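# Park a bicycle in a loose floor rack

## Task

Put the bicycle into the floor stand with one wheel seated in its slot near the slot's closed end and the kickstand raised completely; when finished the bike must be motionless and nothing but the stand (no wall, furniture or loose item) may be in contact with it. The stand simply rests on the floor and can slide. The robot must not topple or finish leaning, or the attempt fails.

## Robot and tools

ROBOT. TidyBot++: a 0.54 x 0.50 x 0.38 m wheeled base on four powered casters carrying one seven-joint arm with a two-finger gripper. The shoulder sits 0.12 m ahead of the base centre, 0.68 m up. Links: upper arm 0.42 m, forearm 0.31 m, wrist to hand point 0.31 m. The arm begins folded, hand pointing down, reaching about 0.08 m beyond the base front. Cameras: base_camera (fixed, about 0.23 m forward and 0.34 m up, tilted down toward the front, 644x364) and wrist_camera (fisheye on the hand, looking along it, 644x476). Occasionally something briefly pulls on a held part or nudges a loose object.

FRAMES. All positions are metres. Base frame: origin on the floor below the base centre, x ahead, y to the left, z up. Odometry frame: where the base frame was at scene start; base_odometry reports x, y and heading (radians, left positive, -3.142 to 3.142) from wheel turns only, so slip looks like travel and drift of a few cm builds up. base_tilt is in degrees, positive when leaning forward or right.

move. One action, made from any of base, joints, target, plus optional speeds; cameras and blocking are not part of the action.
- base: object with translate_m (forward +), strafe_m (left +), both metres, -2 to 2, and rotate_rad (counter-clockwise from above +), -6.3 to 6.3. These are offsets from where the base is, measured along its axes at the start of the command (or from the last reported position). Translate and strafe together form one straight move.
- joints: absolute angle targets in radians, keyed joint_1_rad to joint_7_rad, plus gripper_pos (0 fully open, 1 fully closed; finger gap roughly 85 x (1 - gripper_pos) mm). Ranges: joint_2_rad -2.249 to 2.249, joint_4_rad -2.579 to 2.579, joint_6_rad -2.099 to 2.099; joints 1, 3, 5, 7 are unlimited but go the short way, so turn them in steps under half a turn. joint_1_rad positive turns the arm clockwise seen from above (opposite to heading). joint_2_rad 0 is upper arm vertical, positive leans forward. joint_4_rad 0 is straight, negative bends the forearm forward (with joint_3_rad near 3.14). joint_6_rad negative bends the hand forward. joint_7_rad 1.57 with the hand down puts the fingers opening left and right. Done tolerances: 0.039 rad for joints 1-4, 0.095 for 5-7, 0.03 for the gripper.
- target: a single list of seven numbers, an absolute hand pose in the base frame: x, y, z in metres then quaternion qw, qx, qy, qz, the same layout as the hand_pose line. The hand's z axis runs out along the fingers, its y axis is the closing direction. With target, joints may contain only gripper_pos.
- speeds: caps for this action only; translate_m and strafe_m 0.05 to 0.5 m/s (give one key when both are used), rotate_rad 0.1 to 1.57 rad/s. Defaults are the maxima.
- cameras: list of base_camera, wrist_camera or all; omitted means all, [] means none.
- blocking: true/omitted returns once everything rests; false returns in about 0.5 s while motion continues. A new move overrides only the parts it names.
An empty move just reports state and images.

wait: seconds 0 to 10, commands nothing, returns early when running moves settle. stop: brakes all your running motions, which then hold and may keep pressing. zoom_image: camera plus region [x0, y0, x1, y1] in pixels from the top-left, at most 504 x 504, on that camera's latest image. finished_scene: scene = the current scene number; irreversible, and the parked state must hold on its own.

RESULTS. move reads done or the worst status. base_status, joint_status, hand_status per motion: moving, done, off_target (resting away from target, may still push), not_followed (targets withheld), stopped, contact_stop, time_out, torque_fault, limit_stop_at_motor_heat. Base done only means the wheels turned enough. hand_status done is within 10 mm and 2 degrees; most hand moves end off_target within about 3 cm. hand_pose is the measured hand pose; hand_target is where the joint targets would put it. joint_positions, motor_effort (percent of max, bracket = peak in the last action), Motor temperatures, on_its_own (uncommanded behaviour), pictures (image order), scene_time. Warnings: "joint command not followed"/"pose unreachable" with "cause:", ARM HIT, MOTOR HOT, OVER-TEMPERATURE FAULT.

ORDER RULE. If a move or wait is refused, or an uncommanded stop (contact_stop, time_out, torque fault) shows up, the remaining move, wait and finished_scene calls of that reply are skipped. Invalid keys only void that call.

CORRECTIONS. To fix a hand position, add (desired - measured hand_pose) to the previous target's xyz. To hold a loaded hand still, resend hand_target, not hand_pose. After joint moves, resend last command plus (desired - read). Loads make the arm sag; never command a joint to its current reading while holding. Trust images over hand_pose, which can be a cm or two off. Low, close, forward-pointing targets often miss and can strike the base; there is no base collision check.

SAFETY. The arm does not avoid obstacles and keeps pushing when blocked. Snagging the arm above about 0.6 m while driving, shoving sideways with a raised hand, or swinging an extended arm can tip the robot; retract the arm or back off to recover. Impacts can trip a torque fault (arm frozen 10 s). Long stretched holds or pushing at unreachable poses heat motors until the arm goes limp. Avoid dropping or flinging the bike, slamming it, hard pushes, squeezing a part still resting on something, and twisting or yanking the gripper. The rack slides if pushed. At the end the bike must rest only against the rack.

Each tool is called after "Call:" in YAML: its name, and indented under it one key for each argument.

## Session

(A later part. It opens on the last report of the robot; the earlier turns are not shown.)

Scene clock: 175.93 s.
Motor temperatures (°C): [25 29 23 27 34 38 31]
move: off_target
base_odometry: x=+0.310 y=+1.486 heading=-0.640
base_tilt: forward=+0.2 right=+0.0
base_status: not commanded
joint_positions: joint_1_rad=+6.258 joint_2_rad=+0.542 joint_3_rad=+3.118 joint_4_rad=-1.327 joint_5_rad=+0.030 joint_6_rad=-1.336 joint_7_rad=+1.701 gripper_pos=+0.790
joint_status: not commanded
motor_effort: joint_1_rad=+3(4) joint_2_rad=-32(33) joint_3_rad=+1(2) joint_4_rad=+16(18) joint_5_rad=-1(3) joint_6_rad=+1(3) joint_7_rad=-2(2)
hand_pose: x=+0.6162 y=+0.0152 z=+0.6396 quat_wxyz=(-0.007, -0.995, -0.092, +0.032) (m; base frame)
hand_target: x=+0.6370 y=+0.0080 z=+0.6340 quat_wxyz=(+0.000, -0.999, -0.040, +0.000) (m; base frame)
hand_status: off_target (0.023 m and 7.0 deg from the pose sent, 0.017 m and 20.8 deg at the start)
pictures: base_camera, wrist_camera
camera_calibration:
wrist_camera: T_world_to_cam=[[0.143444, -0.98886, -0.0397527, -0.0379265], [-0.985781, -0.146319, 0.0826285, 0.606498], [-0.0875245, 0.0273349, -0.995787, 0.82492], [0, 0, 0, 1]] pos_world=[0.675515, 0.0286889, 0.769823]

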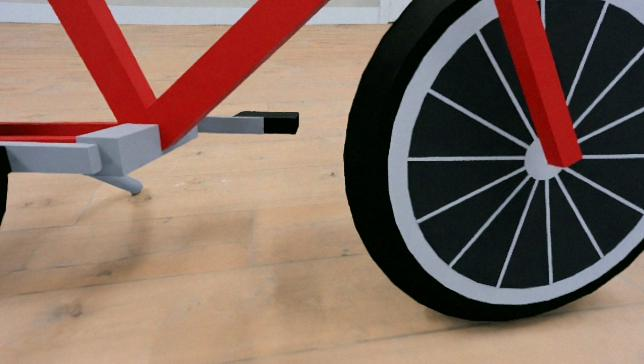

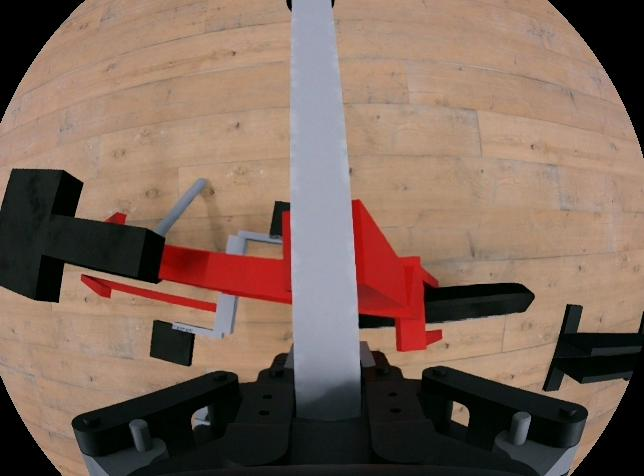

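Call:
move:
  target: [0.638, 0.014, 0.636, 0, 0.9988, -0.048, 0]
  cameras: []

Call:
move:
  base: {"translate_m": -0.12}
  speeds: {"translate_m": 0.1}
  cameras: ["wrist_camera", "base_camera"]

Scene clock: 177.00 s.
Motor temperatures (°C): [25 29 23 27 34 38 31]
move: off_target
base_odometry: x=+0.310 y=+1.486 heading=-0.640
base_tilt: forward=+0.2 right=+0.0
base_status: not commanded
joint_positions: joint_1_rad=+6.219 joint_2_rad=+0.541 joint_3_rad=+3.146 joint_4_rad=-1.336 joint_5_rad=+0.017 joint_6_rad=-1.336 joint_7_rad=+1.523 gripper_pos=+0.790
joint_status: not commanded
motor_effort: joint_1_rad=+4(5) joint_2_rad=-34(36) joint_3_rad=+2(3) joint_4_rad=+20(20) joint_5_rad=+1(2) joint_6_rad=+4(5) joint_7_rad=-2(3)
hand_pose: x=+0.6126 y=+0.0257 z=+0.6372 quat_wxyz=(-0.011, -0.999, -0.008, +0.035) (m; base frame)
hand_target: x=+0.6380 y=+0.0140 z=+0.6360 quat_wxyz=(+0.000, -0.999, +0.048, +0.000) (m; base frame)
hand_status: off_target (0.028 m and 7.7 deg from the pose sent, 0.022 m and 16.5 deg at the start)
pictures: none
No camera images: "cameras" was empty.

Scene clock: 178.73 s.
Motor temperatures (°C): [25 29 23 27 34 38 31]
move: done
base_odometry: x=+0.213 y=+1.558 heading=-0.640
base_tilt: forward=+0.2 right=+0.0
base_status: done
joint_positions: joint_1_rad=+6.220 joint_2_rad=+0.541 joint_3_rad=+3.160 joint_4_rad=-1.307 joint_5_rad=+0.013 joint_6_rad=-1.260 joint_7_rad=+1.519 gripper_pos=+0.790
joint_status: not commanded
motor_effort: joint_1_rad=+2(6) joint_2_rad=-36(41) joint_3_rad=+1(4) joint_4_rad=+12(19) joint_5_rad=+2(3) joint_6_rad=-7(9) joint_7_rad=-1(2)
hand_pose: x=+0.6483 y=+0.0220 z=+0.6457 quat_wxyz=(-0.010, -1.000, +0.000, -0.018) (m; base frame)
hand_target: x=+0.6380 y=+0.0140 z=+0.6360 quat_wxyz=(+0.000, -0.999, +0.048, +0.000) (m; base frame)
hand_status: not commanded
pictures: base_camera, wrist_camera
camera_calibration:
wrist_camera: T_world_to_cam=[[-0.0362503, -0.998848, -0.0314566, 0.0758607], [-0.999157, 0.0368317, -0.0181033, 0.70831], [0.0192411, 0.0307738, -0.999341, 0.766657], [0, 0, 0, 1]] pos_world=[0.695712, 0.026092, 0.781361]

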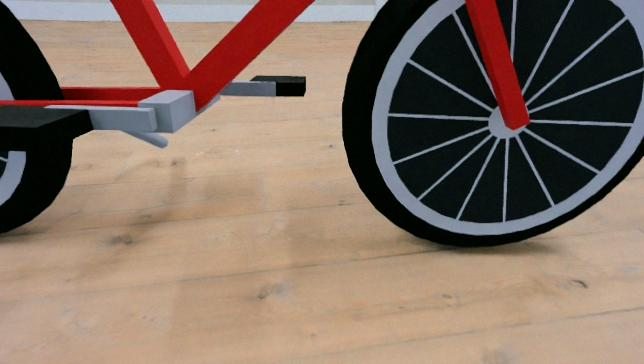

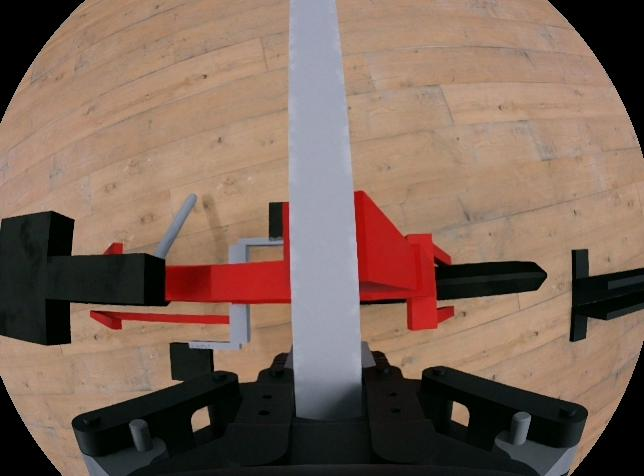

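Call:
move:
  base: {"translate_m": -0.08}
  speeds: {"translate_m": 0.1}
  cameras: ["wrist_camera", "base_camera"]

Scene clock: 180.27 s.
Motor temperatures (°C): [25 29 23 27 34 38 31]
move: done
base_odometry: x=+0.149 y=+1.606 heading=-0.640
base_tilt: forward=+0.2 right=+0.0
base_status: done
joint_positions: joint_1_rad=+6.220 joint_2_rad=+0.539 joint_3_rad=+3.161 joint_4_rad=-1.318 joint_5_rad=+0.011 joint_6_rad=-1.248 joint_7_rad=+1.517 gripper_pos=+0.790
joint_status: not commanded
motor_effort: joint_1_rad=+1(4) joint_2_rad=-37(40) joint_3_rad=+0(3) joint_4_rad=+16(18) joint_5_rad=+1(4) joint_6_rad=-2(11) joint_7_rad=+0(2)
hand_pose: x=+0.6477 y=+0.0224 z=+0.6431 quat_wxyz=(-0.009, -1.000, +0.002, -0.019) (m; base frame)
hand_target: x=+0.6380 y=+0.0140 z=+0.6360 quat_wxyz=(+0.000, -0.999, +0.048, +0.000) (m; base frame)
hand_status: not commanded
pictures: base_camera, wrist_camera
camera_calibration:
wrist_camera: T_world_to_cam=[[-0.0386906, -0.998682, -0.0337297, 0.0791535], [-0.999005, 0.0394078, -0.0208658, 0.709311], [0.0221675, 0.0328888, -0.999213, 0.762085], [0, 0, 0, 1]] pos_world=[0.694774, 0.0260327, 0.778955]

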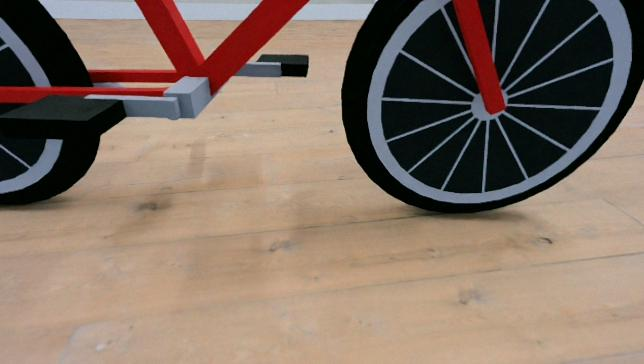

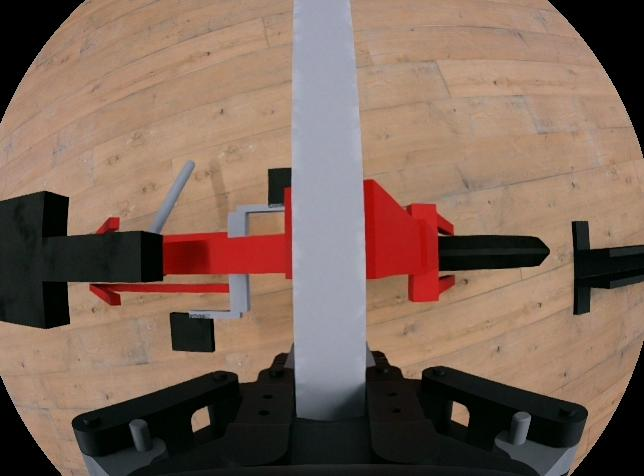

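Call:
move:
  base: {"translate_m": -0.03, "strafe_m": -0.2}
  speeds: {"strafe_m": 0.15}
  cameras: ["wrist_camera", "base_camera"]

Call:
zoom_image:
  camera: "wrist_camera"
  region: [400, 180, 644, 360]

Scene clock: 183.23 s.
Motor temperatures (°C): [25 29 23 27 34 38 31]
move: done
base_odometry: x=+0.005 y=+1.463 heading=-0.640
base_tilt: forward=+0.2 right=+0.0
base_status: done
joint_positions: joint_1_rad=+6.237 joint_2_rad=+0.544 joint_3_rad=+3.180 joint_4_rad=-1.322 joint_5_rad=+0.004 joint_6_rad=-1.248 joint_7_rad=+1.513 gripper_pos=+0.791
joint_status: not commanded
motor_effort: joint_1_rad=+1(9) joint_2_rad=-36(41) joint_3_rad=+0(5) joint_4_rad=+17(18) joint_5_rad=+1(4) joint_6_rad=+1(9) joint_7_rad=+0(2)
hand_pose: x=+0.6466 y=+0.0061 z=+0.6394 quat_wxyz=(-0.012, -1.000, +0.022, -0.015) (m; base frame)
hand_target: x=+0.6380 y=+0.0140 z=+0.6360 quat_wxyz=(+0.000, -0.999, +0.048, +0.000) (m; base frame)
hand_status: not commanded
pictures: base_camera, wrist_camera
camera_calibration:
wrist_camera: T_world_to_cam=[[-0.0791423, -0.996428, -0.0294647, 0.0861455], [-0.996745, 0.0795534, -0.013048, 0.702054], [0.0153454, 0.0283362, -0.999481, 0.763551], [0, 0, 0, 1]] pos_world=[0.69487, 0.00835083, 0.774853]

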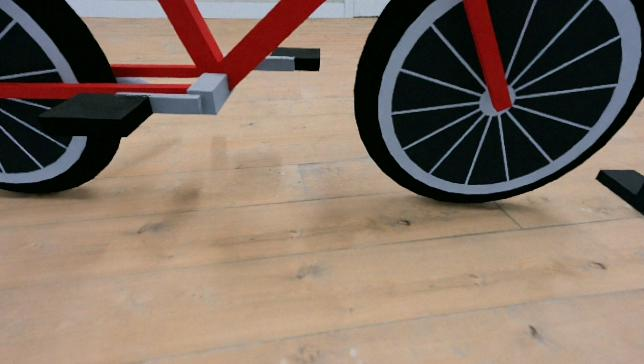

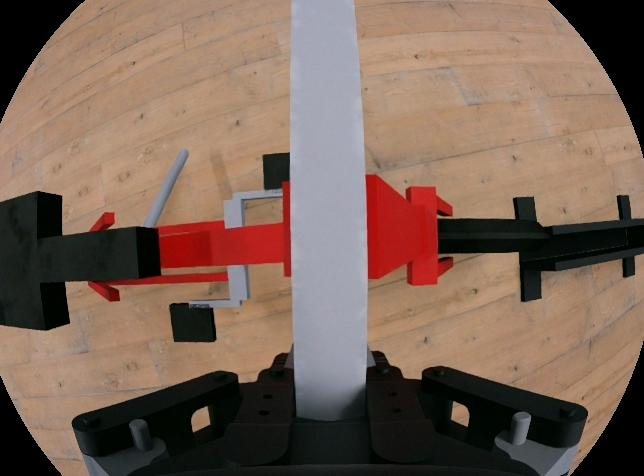

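Scaled by 2.066.

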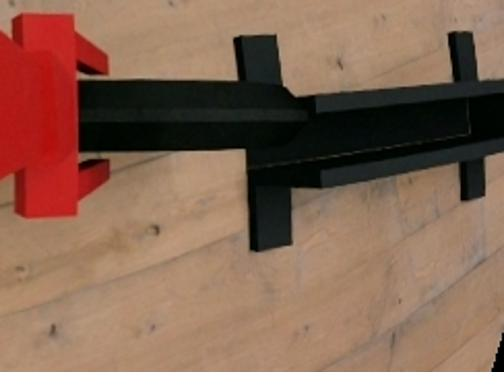

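Call:
move:
  target: [0.638, 0.012, 0.636, 0, 1, 0, 0]
  base: {"translate_m": -0.02, "strafe_m": -0.05}
  speeds: {"strafe_m": 0.15}
  cameras: ["wrist_camera", "base_camera"]

Call:
zoom_image:
  camera: "wrist_camera"
  region: [400, 180, 644, 360]

Scene clock: 185.07 s.
Motor temperatures (°C): [25 29 23 27 34 38 31]
move: off_target
base_odometry: x=-0.041 y=+1.435 heading=-0.640
base_tilt: forward=+0.3 right=+0.0
base_status: done
joint_positions: joint_1_rad=+6.255 joint_2_rad=+0.545 joint_3_rad=+3.171 joint_4_rad=-1.326 joint_5_rad=+0.004 joint_6_rad=-1.253 joint_7_rad=+1.559 gripper_pos=+0.792
joint_status: not commanded
motor_effort: joint_1_rad=+0(8) joint_2_rad=-34(40) joint_3_rad=+0(5) joint_4_rad=+17(19) joint_5_rad=+2(4) joint_6_rad=+1(5) joint_7_rad=+1(2)
hand_pose: x=+0.6434 y=+0.0007 z=+0.6375 quat_wxyz=(-0.010, -1.000, +0.004, -0.009) (m; base frame)
hand_target: x=+0.6380 y=+0.0120 z=+0.6360 quat_wxyz=(+0.000, -1.000, +0.000, +0.000) (m; base frame)
hand_status: off_target (0.013 m and 1.6 deg from the pose sent, 0.011 m and 3.3 deg at the start)
pictures: base_camera, wrist_camera
camera_calibration:
wrist_camera: T_world_to_cam=[[-0.0444689, -0.998487, -0.0323518, 0.0599683], [-0.999006, 0.0445436, -0.00159008, 0.693409], [0.00302874, 0.0322489, -0.999475, 0.769755], [0, 0, 0, 1]] pos_world=[0.693055, 0.0041669, 0.772394]

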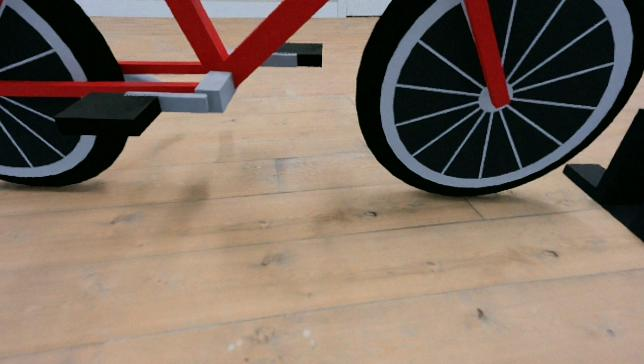

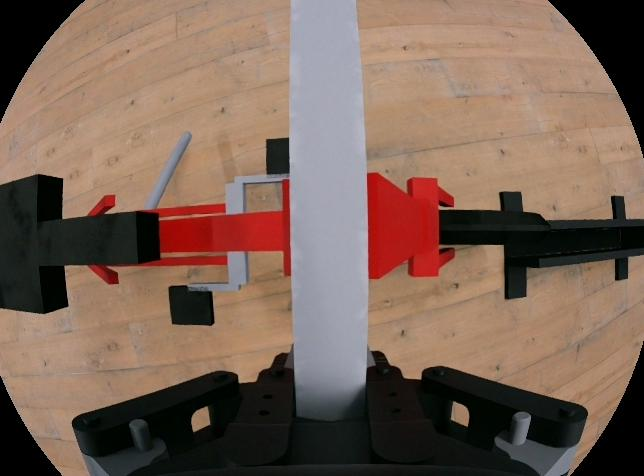

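Scaled by 2.066.

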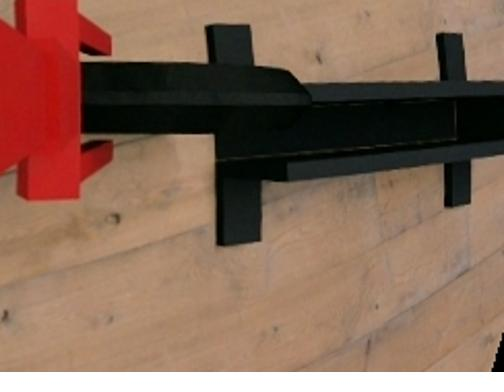

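Call:
move:
  target: [0.648, 0.012, 0.69, 0, 1, 0, 0]
  cameras: ["wrist_camera", "base_camera"]

Scene clock: 186.67 s.
Motor temperatures (°C): [25 29 23 27 34 38 31]
move: off_target
base_odometry: x=-0.041 y=+1.435 heading=-0.640
base_tilt: forward=+0.3 right=+0.0
base_status: not commanded
joint_positions: joint_1_rad=+6.255 joint_2_rad=+0.600 joint_3_rad=+3.171 joint_4_rad=-1.220 joint_5_rad=+0.004 joint_6_rad=-1.356 joint_7_rad=+1.559 gripper_pos=+0.792
joint_status: not commanded
motor_effort: joint_1_rad=+1(1) joint_2_rad=-53(54) joint_3_rad=+0(0) joint_4_rad=+25(25) joint_5_rad=+1(3) joint_6_rad=-2(2) joint_7_rad=+0(1)
hand_pose: x=+0.6507 y=+0.0011 z=+0.6406 quat_wxyz=(-0.010, -1.000, +0.004, +0.017) (m; base frame)
hand_target: x=+0.6480 y=+0.0120 z=+0.6900 quat_wxyz=(+0.000, -1.000, +0.000, +0.000) (m; base frame)
hand_status: off_target (0.051 m and 2.3 deg from the pose sent, 0.054 m and 1.6 deg at the start)
pictures: base_camera, wrist_camera
camera_calibration:
wrist_camera: T_world_to_cam=[[-0.0464367, -0.998519, -0.0283331, 0.0595399], [-0.997693, 0.0449549, 0.0508671, 0.666249], [-0.0495181, 0.0306298, -0.998303, 0.806216], [0, 0, 0, 1]] pos_world=[0.707399, 0.00480636, 0.772645]

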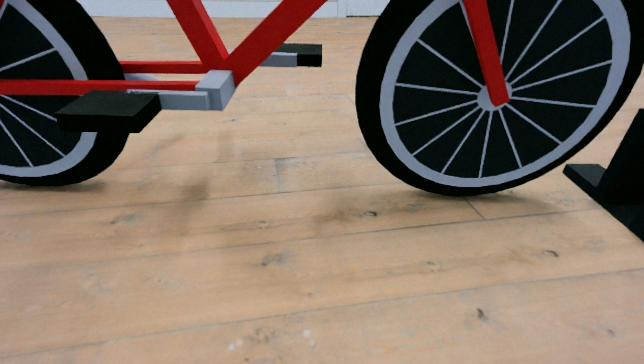

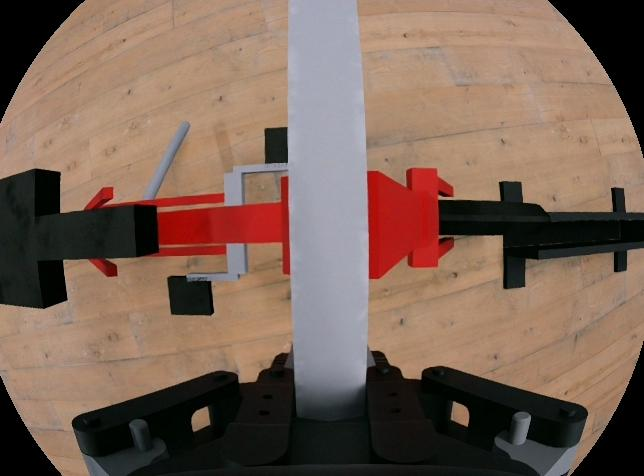

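Call:
move:
  target: [0.648, 0.012, 0.74, 0, 1, 0, 0]
  cameras: ["base_camera"]

Scene clock: 188.10 s.
Motor temperatures (°C): [25 29 23 27 34 38 31]
move: off_target
base_odometry: x=-0.041 y=+1.435 heading=-0.640
base_tilt: forward=+0.3 right=+0.0
base_status: not commanded
joint_positions: joint_1_rad=+6.255 joint_2_rad=+0.661 joint_3_rad=+3.171 joint_4_rad=-1.106 joint_5_rad=+0.004 joint_6_rad=-1.491 joint_7_rad=+1.559 gripper_pos=+0.792
joint_status: not commanded
motor_effort: joint_1_rad=+1(2) joint_2_rad=-69(70) joint_3_rad=+0(1) joint_4_rad=+30(31) joint_5_rad=+0(2) joint_6_rad=-5(5) joint_7_rad=+0(1)
hand_pose: x=+0.6497 y=+0.0017 z=+0.6433 quat_wxyz=(-0.012, -0.998, +0.004, +0.058) (m; base frame)
hand_target: x=+0.6480 y=+0.0120 z=+0.7400 quat_wxyz=(+0.000, -1.000, +0.000, +0.000) (m; base frame)
hand_status: off_target (0.097 m and 6.8 deg from the pose sent, 0.100 m and 2.3 deg at the start)
pictures: base_camera

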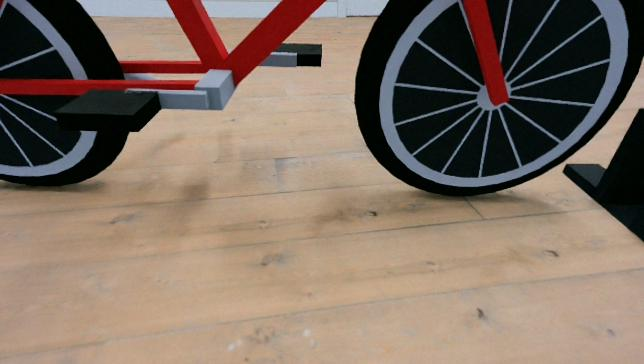

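Call:
move:
  base: {"translate_m": -0.03}
  speeds: {"translate_m": 0.1}
  cameras: ["base_camera", "wrist_camera"]

Scene clock: 189.13 s.
Motor temperatures (°C): [25 29 23 27 34 38 31]
move: done
base_odometry: x=-0.065 y=+1.453 heading=-0.640
base_tilt: forward=+0.3 right=+0.0
base_status: done
joint_positions: joint_1_rad=+6.252 joint_2_rad=+0.671 joint_3_rad=+3.171 joint_4_rad=-1.101 joint_5_rad=+0.004 joint_6_rad=-1.506 joint_7_rad=+1.559 gripper_pos=+0.793
joint_status: not commanded
motor_effort: joint_1_rad=+1(3) joint_2_rad=-70(72) joint_3_rad=+0(3) joint_4_rad=+30(33) joint_5_rad=+2(2) joint_6_rad=-6(7) joint_7_rad=+0(0)
hand_pose: x=+0.6466 y=+0.0036 z=+0.6400 quat_wxyz=(-0.012, -0.998, +0.002, +0.068) (m; base frame)
hand_target: x=+0.6480 y=+0.0120 z=+0.7400 quat_wxyz=(+0.000, -1.000, +0.000, +0.000) (m; base frame)
hand_status: not commanded
pictures: base_camera, wrist_camera
camera_calibration:
wrist_camera: T_world_to_cam=[[-0.0464729, -0.998695, -0.0211624, 0.05722], [-0.987471, 0.0427318, 0.151903, 0.590836], [-0.150801, 0.0279566, -0.988169, 0.864394], [0, 0, 0, 1]] pos_world=[0.716444, 0.0077323, 0.765629]

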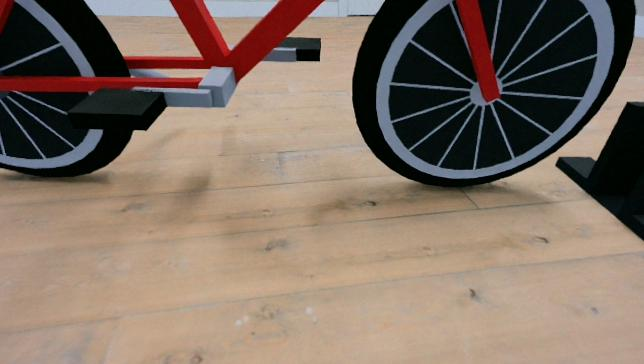

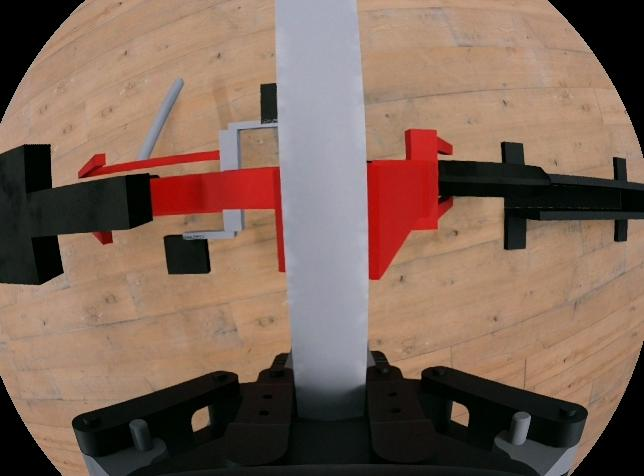

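Call:
move:
  target: [0.638, 0.007, 0.65, 0, 0.9962, 0.0872, 0]
  base: {"translate_m": 0.03}
  speeds: {"translate_m": 0.1}
  cameras: ["wrist_camera"]

Call:
move:
  base: {"translate_m": -0.018, "strafe_m": 0.13}
  speeds: {"strafe_m": 0.15}
  cameras: ["wrist_camera", "base_camera"]

Scene clock: 190.80 s.
Motor temperatures (°C): [25 29 23 27 34 38 31]
move: off_target
base_odometry: x=-0.041 y=+1.435 heading=-0.640
base_tilt: forward=+0.3 right=+0.0
base_status: done
joint_positions: joint_1_rad=+6.262 joint_2_rad=+0.561 joint_3_rad=+3.169 joint_4_rad=-1.300 joint_5_rad=+0.004 joint_6_rad=-1.392 joint_7_rad=+1.676 gripper_pos=+0.793
joint_status: not commanded
motor_effort: joint_1_rad=+0(3) joint_2_rad=-37(71) joint_3_rad=-2(2) joint_4_rad=+19(33) joint_5_rad=-1(2) joint_6_rad=+0(5) joint_7_rad=+2(2)
hand_pose: x=+0.6096 y=-0.0016 z=+0.6384 quat_wxyz=(-0.006, -0.997, -0.052, +0.056) (m; base frame)
hand_target: x=+0.6380 y=+0.0070 z=+0.6500 quat_wxyz=(+0.000, -0.996, -0.087, +0.000) (m; base frame)
hand_status: off_target (0.032 m and 7.7 deg from the pose sent, 0.014 m and 13.0 deg at the start)
pictures: wrist_camera
camera_calibration:
wrist_camera: T_world_to_cam=[[0.061405, -0.997332, -0.0394666, -0.00377102], [-0.989262, -0.0660671, 0.130367, 0.569395], [-0.132627, 0.0310376, -0.99068, 0.847854], [0, 0, 0, 1]] pos_world=[0.675961, 0.00754192, 0.765573]

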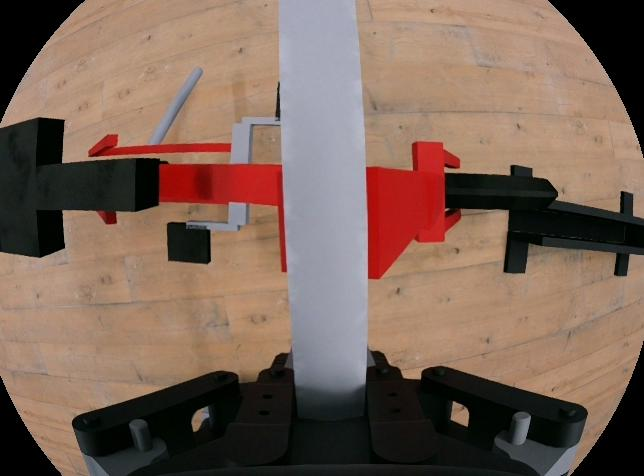

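Scene clock: 192.73 s.
Motor temperatures (°C): [25 29 23 27 34 38 31]
move: done
base_odometry: x=+0.022 y=+1.550 heading=-0.640
base_tilt: forward=+0.3 right=+0.0
base_status: done
joint_positions: joint_1_rad=+6.272 joint_2_rad=+0.559 joint_3_rad=+3.145 joint_4_rad=-1.306 joint_5_rad=+0.005 joint_6_rad=-1.383 joint_7_rad=+1.685 gripper_pos=+0.793
joint_status: not commanded
motor_effort: joint_1_rad=+0(6) joint_2_rad=-40(42) joint_3_rad=-2(6) joint_4_rad=+20(21) joint_5_rad=-1(4) joint_6_rad=+0(1) joint_7_rad=+1(2)
hand_pose: x=+0.6100 y=+0.0040 z=+0.6377 quat_wxyz=(+0.000, -0.997, -0.062, +0.053) (m; base frame)
hand_target: x=+0.6380 y=+0.0070 z=+0.6500 quat_wxyz=(+0.000, -0.996, -0.087, +0.000) (m; base frame)
hand_status: not commanded
pictures: base_camera, wrist_camera
camera_calibration:
wrist_camera: T_world_to_cam=[[0.0814028, -0.995318, -0.0521185, -0.00239726], [-0.988389, -0.0873465, 0.124331, 0.573678], [-0.128301, 0.0413925, -0.990871, 0.844489], [0, 0, 0, 1]] pos_world=[0.67556, 0.0127672, 0.765329]

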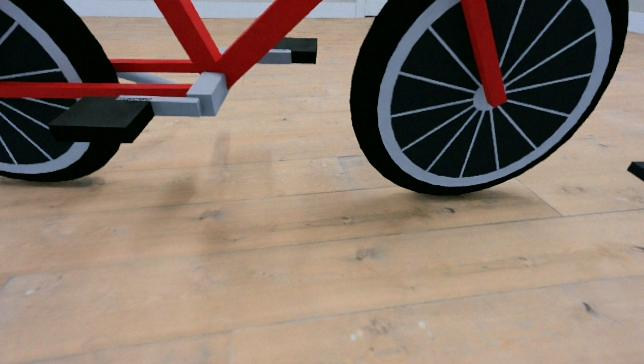

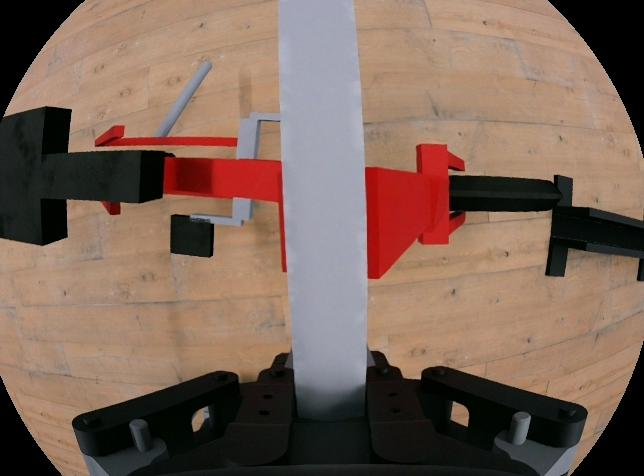

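Call:
move:
  target: [0.638, 0.012, 0.645, 0, 0.9976, -0.07, 0]
  base: {"translate_m": 0.06}
  speeds: {"translate_m": 0.1}
  cameras: ["wrist_camera", "base_camera"]

Scene clock: 194.20 s.
Motor temperatures (°C): [25 29 23 27 34 38 31]
move: off_target
base_odometry: x=+0.071 y=+1.515 heading=-0.640
base_tilt: forward=+0.3 right=+0.0
base_status: done
joint_positions: joint_1_rad=+6.240 joint_2_rad=+0.545 joint_3_rad=+3.172 joint_4_rad=-1.312 joint_5_rad=-0.015 joint_6_rad=-1.364 joint_7_rad=+1.465 gripper_pos=+0.795
joint_status: not commanded
motor_effort: joint_1_rad=+1(2) joint_2_rad=-35(41) joint_3_rad=-1(3) joint_4_rad=+17(21) joint_5_rad=+0(3) joint_6_rad=+1(3) joint_7_rad=+1(1)
hand_pose: x=+0.6140 y=+0.0138 z=+0.6422 quat_wxyz=(-0.003, -0.998, +0.047, +0.040) (m; base frame)
hand_target: x=+0.6380 y=+0.0120 z=+0.6450 quat_wxyz=(+0.000, -0.998, +0.070, +0.000) (m; base frame)
hand_status: off_target (0.024 m and 5.3 deg from the pose sent, 0.030 m and 16.3 deg at the start)
pictures: base_camera, wrist_camera
camera_calibration:
wrist_camera: T_world_to_cam=[[-0.133332, -0.990348, -0.037862, 0.12986], [-0.986899, 0.129172, 0.0966725, 0.591728], [-0.0908487, 0.0502555, -0.994596, 0.828349], [0, 0, 0, 1]] pos_world=[0.676545, 0.0105434, 0.771585]

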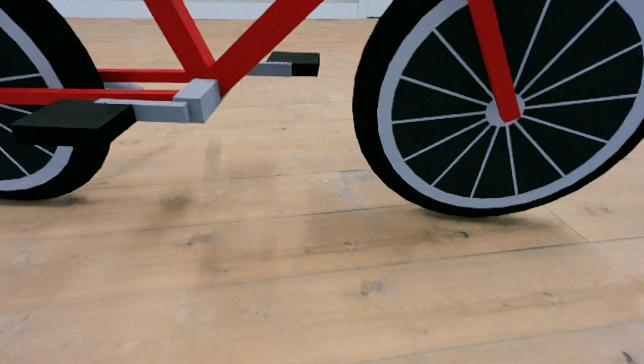

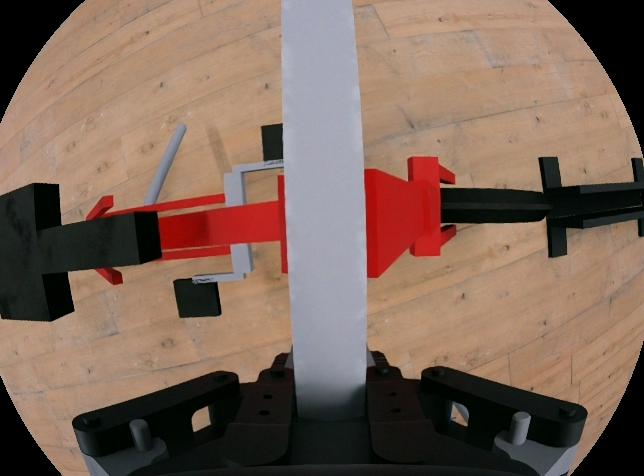

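Call:
move:
  target: [0.638, 0.012, 0.645, 0, 0.9945, -0.105, 0]
  base: {"translate_m": -0.012, "strafe_m": -0.1}
  speeds: {"strafe_m": 0.1}
  cameras: ["wrist_camera", "base_camera"]

Call:
zoom_image:
  camera: "wrist_camera"
  region: [400, 140, 644, 320]

Scene clock: 196.13 s.
Motor temperatures (°C): [25 29 23 27 34 38 31]
move: off_target
base_odometry: x=+0.001 y=+1.441 heading=-0.639
base_tilt: forward=+0.2 right=+0.0
base_status: done
joint_positions: joint_1_rad=+6.228 joint_2_rad=+0.546 joint_3_rad=+3.195 joint_4_rad=-1.314 joint_5_rad=-0.022 joint_6_rad=-1.355 joint_7_rad=+1.404 gripper_pos=+0.795
joint_status: not commanded
motor_effort: joint_1_rad=+2(6) joint_2_rad=-39(41) joint_3_rad=+2(4) joint_4_rad=+19(20) joint_5_rad=+3(4) joint_6_rad=-2(2) joint_7_rad=+0(1)
hand_pose: x=+0.6167 y=+0.0112 z=+0.6415 quat_wxyz=(-0.007, -0.996, +0.082, +0.035) (m; base frame)
hand_target: x=+0.6380 y=+0.0120 z=+0.6450 quat_wxyz=(+0.000, -0.994, +0.105, +0.000) (m; base frame)
hand_status: off_target (0.022 m and 4.9 deg from the pose sent, 0.024 m and 8.1 deg at the start)
pictures: base_camera, wrist_camera
camera_calibration:
wrist_camera: T_world_to_cam=[[-0.202594, -0.978829, -0.0291393, 0.164657], [-0.976084, 0.199451, 0.0864831, 0.593901], [-0.0788403, 0.0459634, -0.995827, 0.821438], [0, 0, 0, 1]] pos_world=[0.677819, 0.00496109, 0.771446]

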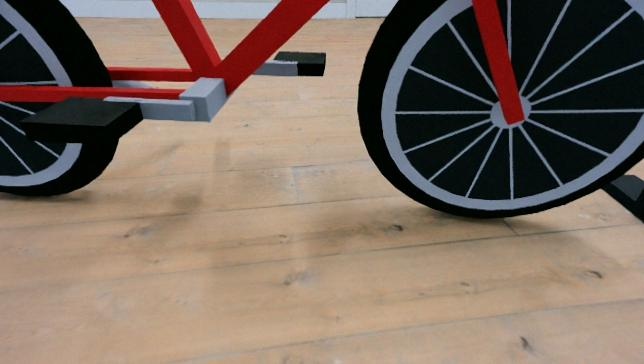

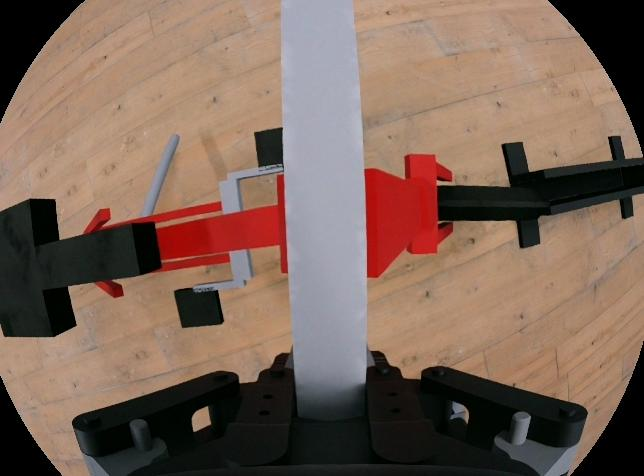

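Scaled by 2.066.

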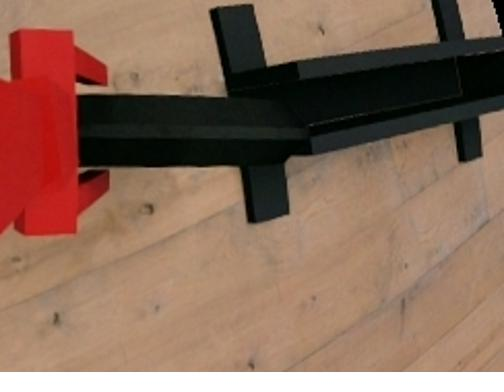

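Call:
move:
  base: {"translate_m": -0.008, "strafe_m": -0.035}
  speeds: {"strafe_m": 0.1}
  cameras: []

Call:
move:
  target: [0.643, 0.015, 0.645, 0, 0.9998, 0.022, 0]
  cameras: ["wrist_camera", "base_camera"]

Call:
zoom_image:
  camera: "wrist_camera"
  region: [400, 140, 644, 320]

Scene clock: 198.17 s.
Motor temperatures (°C): [25 29 23 27 34 38 31]
move: done
base_odometry: x=-0.026 y=+1.418 heading=-0.639
base_tilt: forward=+0.2 right=+0.0
base_status: done
joint_positions: joint_1_rad=+6.231 joint_2_rad=+0.546 joint_3_rad=+3.204 joint_4_rad=-1.315 joint_5_rad=-0.023 joint_6_rad=-1.353 joint_7_rad=+1.404 gripper_pos=+0.795
joint_status: not commanded
motor_effort: joint_1_rad=+1(6) joint_2_rad=-39(41) joint_3_rad=+0(5) joint_4_rad=+18(20) joint_5_rad=+1(5) joint_6_rad=-1(2) joint_7_rad=+0(1)
hand_pose: x=+0.6171 y=+0.0062 z=+0.6411 quat_wxyz=(-0.008, -0.996, +0.088, +0.035) (m; base frame)
hand_target: x=+0.6380 y=+0.0120 z=+0.6450 quat_wxyz=(+0.000, -0.994, +0.105, +0.000) (m; base frame)
hand_status: not commanded
pictures: none
No camera images: "cameras" was empty.

Scene clock: 198.90 s.
Motor temperatures (°C): [25 29 23 27 34 38 31]
move: off_target
base_odometry: x=-0.026 y=+1.418 heading=-0.639
base_tilt: forward=+0.2 right=+0.0
base_status: not commanded
joint_positions: joint_1_rad=+6.244 joint_2_rad=+0.546 joint_3_rad=+3.190 joint_4_rad=-1.306 joint_5_rad=-0.012 joint_6_rad=-1.353 joint_7_rad=+1.568 gripper_pos=+0.795
joint_status: not commanded
motor_effort: joint_1_rad=+0(3) joint_2_rad=-36(40) joint_3_rad=-2(2) joint_4_rad=+17(19) joint_5_rad=-1(3) joint_6_rad=+1(2) joint_7_rad=+2(2)
hand_pose: x=+0.6204 y=+0.0029 z=+0.6434 quat_wxyz=(-0.007, -0.999, +0.005, +0.031) (m; base frame)
hand_target: x=+0.6430 y=+0.0150 z=+0.6450 quat_wxyz=(+0.000, -1.000, -0.022, +0.000) (m; base frame)
hand_status: off_target (0.026 m and 4.8 deg from the pose sent, 0.028 m and 13.2 deg at the start)
pictures: base_camera, wrist_camera
camera_calibration:
wrist_camera: T_world_to_cam=[[-0.0488009, -0.998207, -0.0346582, 0.0655078], [-0.995754, 0.0459107, 0.079786, 0.615955], [-0.0780518, 0.0384047, -0.996209, 0.823791], [0, 0, 0, 1]] pos_world=[0.680835, 0.00547395, 0.773794]

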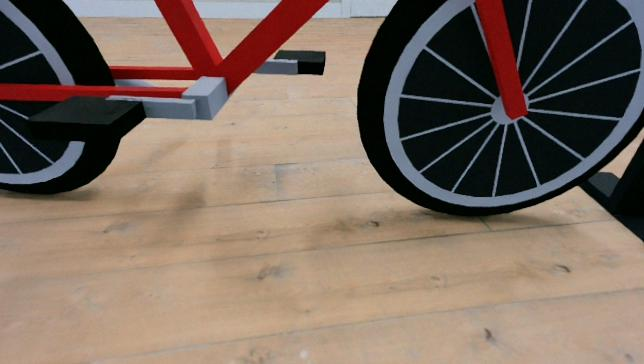

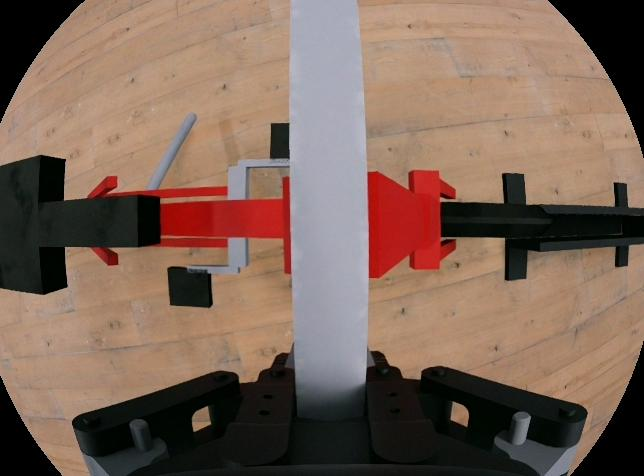

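Scaled by 2.066.

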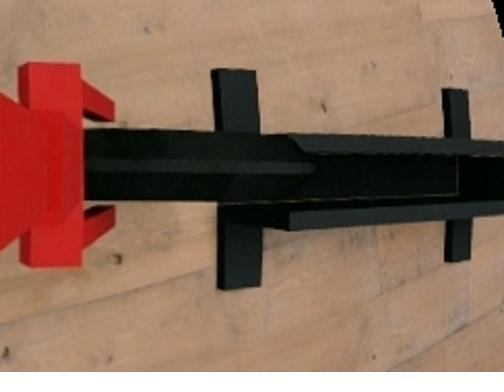

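Call:
move:
  target: [0.638, 0.012, 0.645, 0, 0.9985, -0.055, 0]
  base: {"translate_m": -0.006, "strafe_m": -0.03}
  speeds: {"strafe_m": 0.1}
  cameras: ["wrist_camera", "base_camera"]

Call:
zoom_image:
  camera: "wrist_camera"
  region: [400, 140, 644, 320]

Scene clock: 200.53 s.
Motor temperatures (°C): [25 30 23 27 34 38 31]
move: off_target
base_odometry: x=-0.049 y=+1.397 heading=-0.639
base_tilt: forward=+0.2 right=+0.0
base_status: done
joint_positions: joint_1_rad=+6.241 joint_2_rad=+0.546 joint_3_rad=+3.193 joint_4_rad=-1.310 joint_5_rad=-0.015 joint_6_rad=-1.338 joint_7_rad=+1.480 gripper_pos=+0.795
joint_status: not commanded
motor_effort: joint_1_rad=+1(6) joint_2_rad=-38(39) joint_3_rad=+0(4) joint_4_rad=+18(19) joint_5_rad=+1(4) joint_6_rad=-1(2) joint_7_rad=+0(2)
hand_pose: x=+0.6235 y=+0.0041 z=+0.6419 quat_wxyz=(-0.007, -0.998, +0.049, +0.025) (m; base frame)
hand_target: x=+0.6380 y=+0.0120 z=+0.6450 quat_wxyz=(+0.000, -0.998, +0.055, +0.000) (m; base frame)
hand_status: off_target (0.017 m and 3.1 deg from the pose sent, 0.020 m and 6.8 deg at the start)
pictures: base_camera, wrist_camera
camera_calibration:
wrist_camera: T_world_to_cam=[[-0.136026, -0.990169, -0.032579, 0.119779], [-0.988745, 0.133616, 0.0673006, 0.622454], [-0.062286, 0.0413669, -0.997201, 0.81332], [0, 0, 0, 1]] pos_world=[0.6824, 0.00178702, 0.773054]

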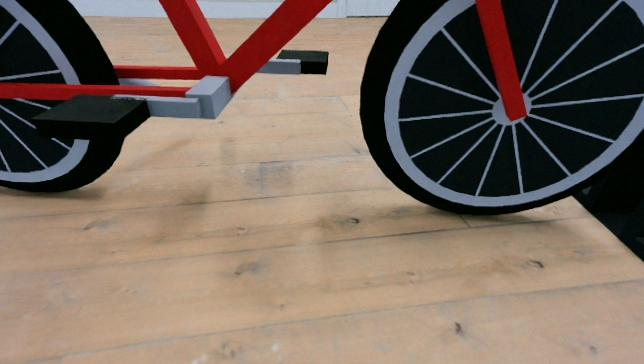

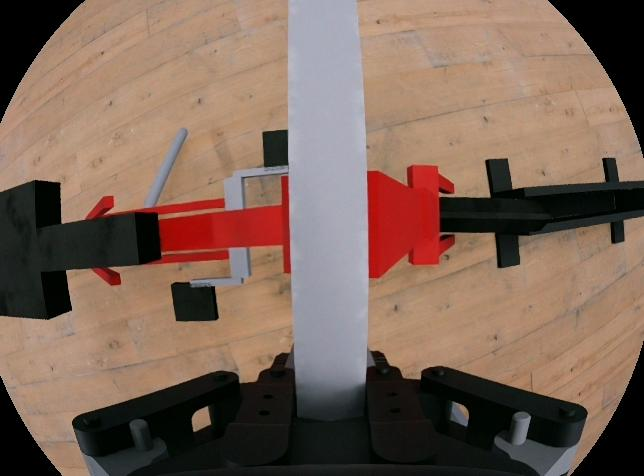

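Scaled by 2.066.

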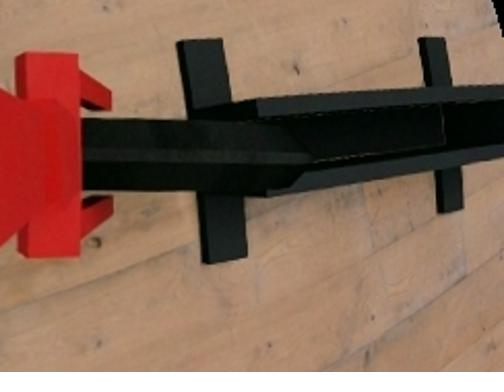

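Call:
move:
  target: [0.640, 0.014, 0.645, 0, 0.9999, -0.005, 0]
  base: {"translate_m": -0.004, "strafe_m": -0.05}
  speeds: {"strafe_m": 0.1}
  cameras: ["wrist_camera", "base_camera"]

Call:
zoom_image:
  camera: "wrist_camera"
  region: [400, 140, 644, 320]

Scene clock: 202.30 s.
Motor temperatures (°C): [25 30 23 27 34 38 31]
move: off_target
base_odometry: x=-0.082 y=+1.359 heading=-0.639
base_tilt: forward=+0.3 right=+0.1
base_status: done
joint_positions: joint_1_rad=+6.251 joint_2_rad=+0.546 joint_3_rad=+3.177 joint_4_rad=-1.307 joint_5_rad=-0.013 joint_6_rad=-1.338 joint_7_rad=+1.537 gripper_pos=+0.795
joint_status: not commanded
motor_effort: joint_1_rad=+0(6) joint_2_rad=-38(40) joint_3_rad=-1(5) joint_4_rad=+18(20) joint_5_rad=+0(5) joint_6_rad=+1(2) joint_7_rad=+1(2)
hand_pose: x=+0.6244 y=+0.0057 z=+0.6426 quat_wxyz=(-0.003, -1.000, +0.018, +0.025) (m; base frame)
hand_target: x=+0.6400 y=+0.0140 z=+0.6450 quat_wxyz=(+0.000, -1.000, +0.005, +0.000) (m; base frame)
hand_status: off_target (0.018 m and 3.2 deg from the pose sent, 0.019 m and 5.9 deg at the start)
pictures: base_camera, wrist_camera
camera_calibration:
wrist_camera: T_world_to_cam=[[-0.0749276, -0.996332, -0.0413235, 0.0890232], [-0.995181, 0.0720841, 0.0664718, 0.62791], [-0.0632492, 0.0461049, -0.996932, 0.81441], [0, 0, 0, 1]] pos_world=[0.683065, 0.00588604, 0.773852]

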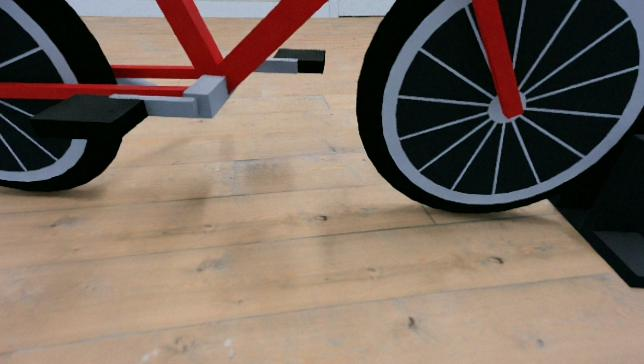

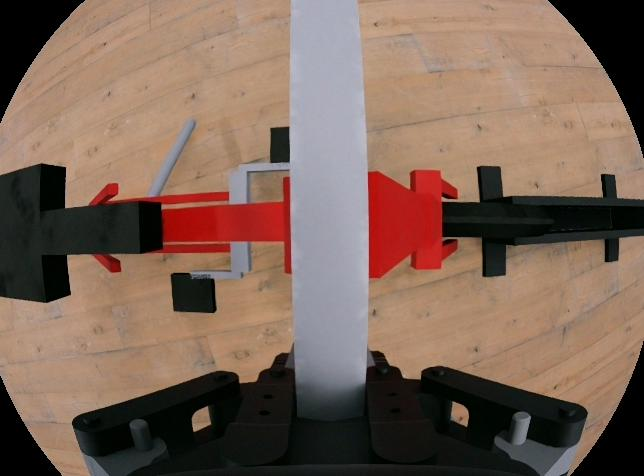

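Scaled by 2.066.

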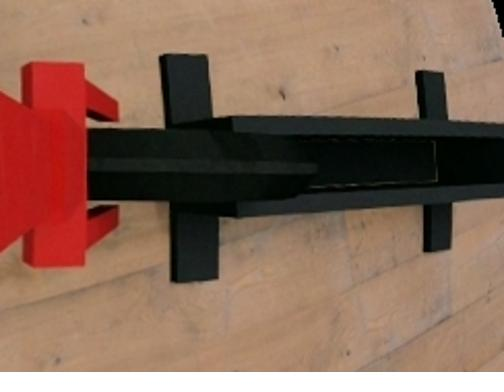

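Call:
move:
  base: {"translate_m": -0.006, "strafe_m": -0.12}
  speeds: {"strafe_m": 0.1}
  cameras: ["wrist_camera", "base_camera"]

Call:
zoom_image:
  camera: "wrist_camera"
  region: [400, 140, 644, 320]

Scene clock: 204.50 s.
Motor temperatures (°C): [25 30 23 27 34 38 31]
move: done
base_odometry: x=-0.159 y=+1.266 heading=-0.640
base_tilt: forward=+0.3 right=+0.0
base_status: done
joint_positions: joint_1_rad=+6.250 joint_2_rad=+0.547 joint_3_rad=+3.175 joint_4_rad=-1.307 joint_5_rad=-0.013 joint_6_rad=-1.338 joint_7_rad=+1.537 gripper_pos=+0.795
joint_status: not commanded
motor_effort: joint_1_rad=+1(6) joint_2_rad=-40(41) joint_3_rad=-1(5) joint_4_rad=+20(20) joint_5_rad=-1(5) joint_6_rad=-1(2) joint_7_rad=+1(2)
hand_pose: x=+0.6243 y=+0.0067 z=+0.6424 quat_wxyz=(-0.003, -1.000, +0.017, +0.025) (m; base frame)
hand_target: x=+0.6400 y=+0.0140 z=+0.6450 quat_wxyz=(+0.000, -1.000, +0.005, +0.000) (m; base frame)
hand_status: not commanded
pictures: base_camera, wrist_camera
camera_calibration:
wrist_camera: T_world_to_cam=[[-0.0726822, -0.996475, -0.0418809, 0.0890363], [-0.995313, 0.0697835, 0.0669509, 0.62759], [-0.0637924, 0.0465508, -0.996877, 0.814453], [0, 0, 0, 1]] pos_world=[0.683075, 0.00701367, 0.77362]

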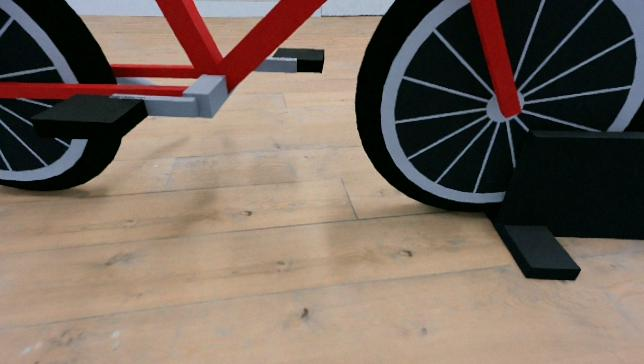

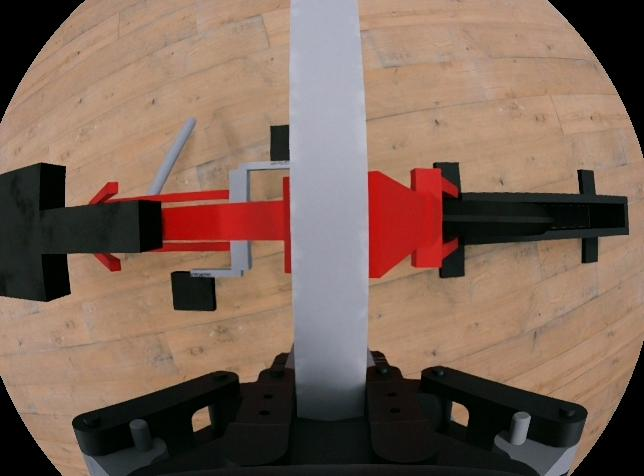

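Scaled by 2.066.

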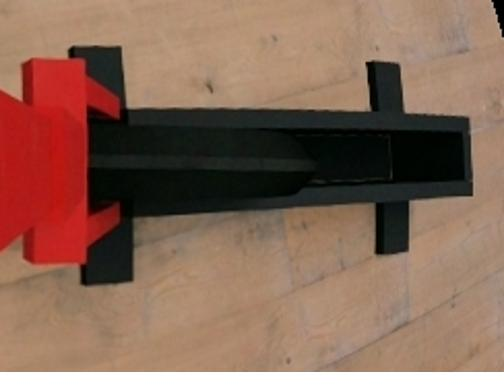

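Call:
move:
  base: {"translate_m": -0.003, "strafe_m": -0.22}
  speeds: {"strafe_m": 0.12}
  cameras: ["wrist_camera", "base_camera"]

Call:
zoom_image:
  camera: "wrist_camera"
  region: [400, 140, 644, 320]

Scene clock: 207.30 s.
Motor temperatures (°C): [25 30 23 27 34 38 31]
move: done
base_odometry: x=-0.293 y=+1.091 heading=-0.640
base_tilt: forward=+0.2 right=+0.0
base_status: done
joint_positions: joint_1_rad=+6.249 joint_2_rad=+0.546 joint_3_rad=+3.175 joint_4_rad=-1.307 joint_5_rad=-0.012 joint_6_rad=-1.338 joint_7_rad=+1.539 gripper_pos=+0.795
joint_status: not commanded
motor_effort: joint_1_rad=+1(6) joint_2_rad=-37(40) joint_3_rad=-1(4) joint_4_rad=+18(19) joint_5_rad=-1(5) joint_6_rad=+0(2) joint_7_rad=+1(2)
hand_pose: x=+0.6243 y=+0.0073 z=+0.6425 quat_wxyz=(-0.003, -1.000, +0.015, +0.025) (m; base frame)
hand_target: x=+0.6400 y=+0.0140 z=+0.6450 quat_wxyz=(+0.000, -1.000, +0.005, +0.000) (m; base frame)
hand_status: not commanded
pictures: base_camera, wrist_camera
camera_calibration:
wrist_camera: T_world_to_cam=[[-0.0684779, -0.996772, -0.0419118, 0.0870083], [-0.995608, 0.0655892, 0.0668009, 0.627864], [-0.0638363, 0.0463021, -0.996886, 0.814521], [0, 0, 0, 1]] pos_world=[0.68306, 0.00783234, 0.773689]

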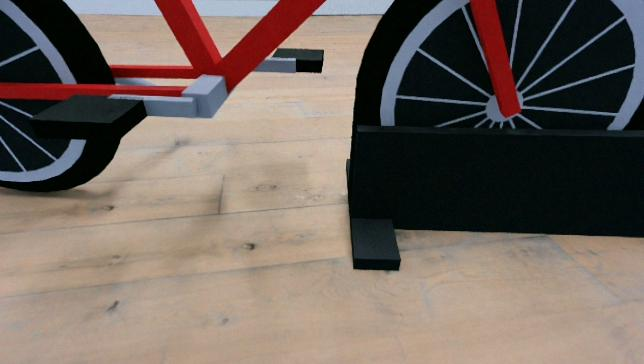

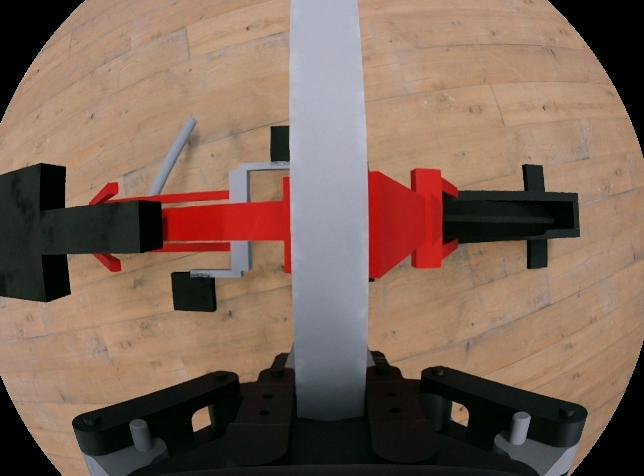

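Scaled by 2.066.

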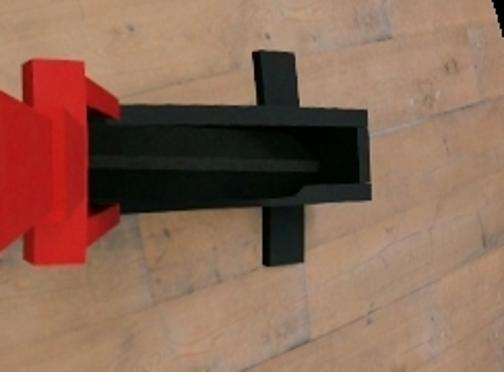

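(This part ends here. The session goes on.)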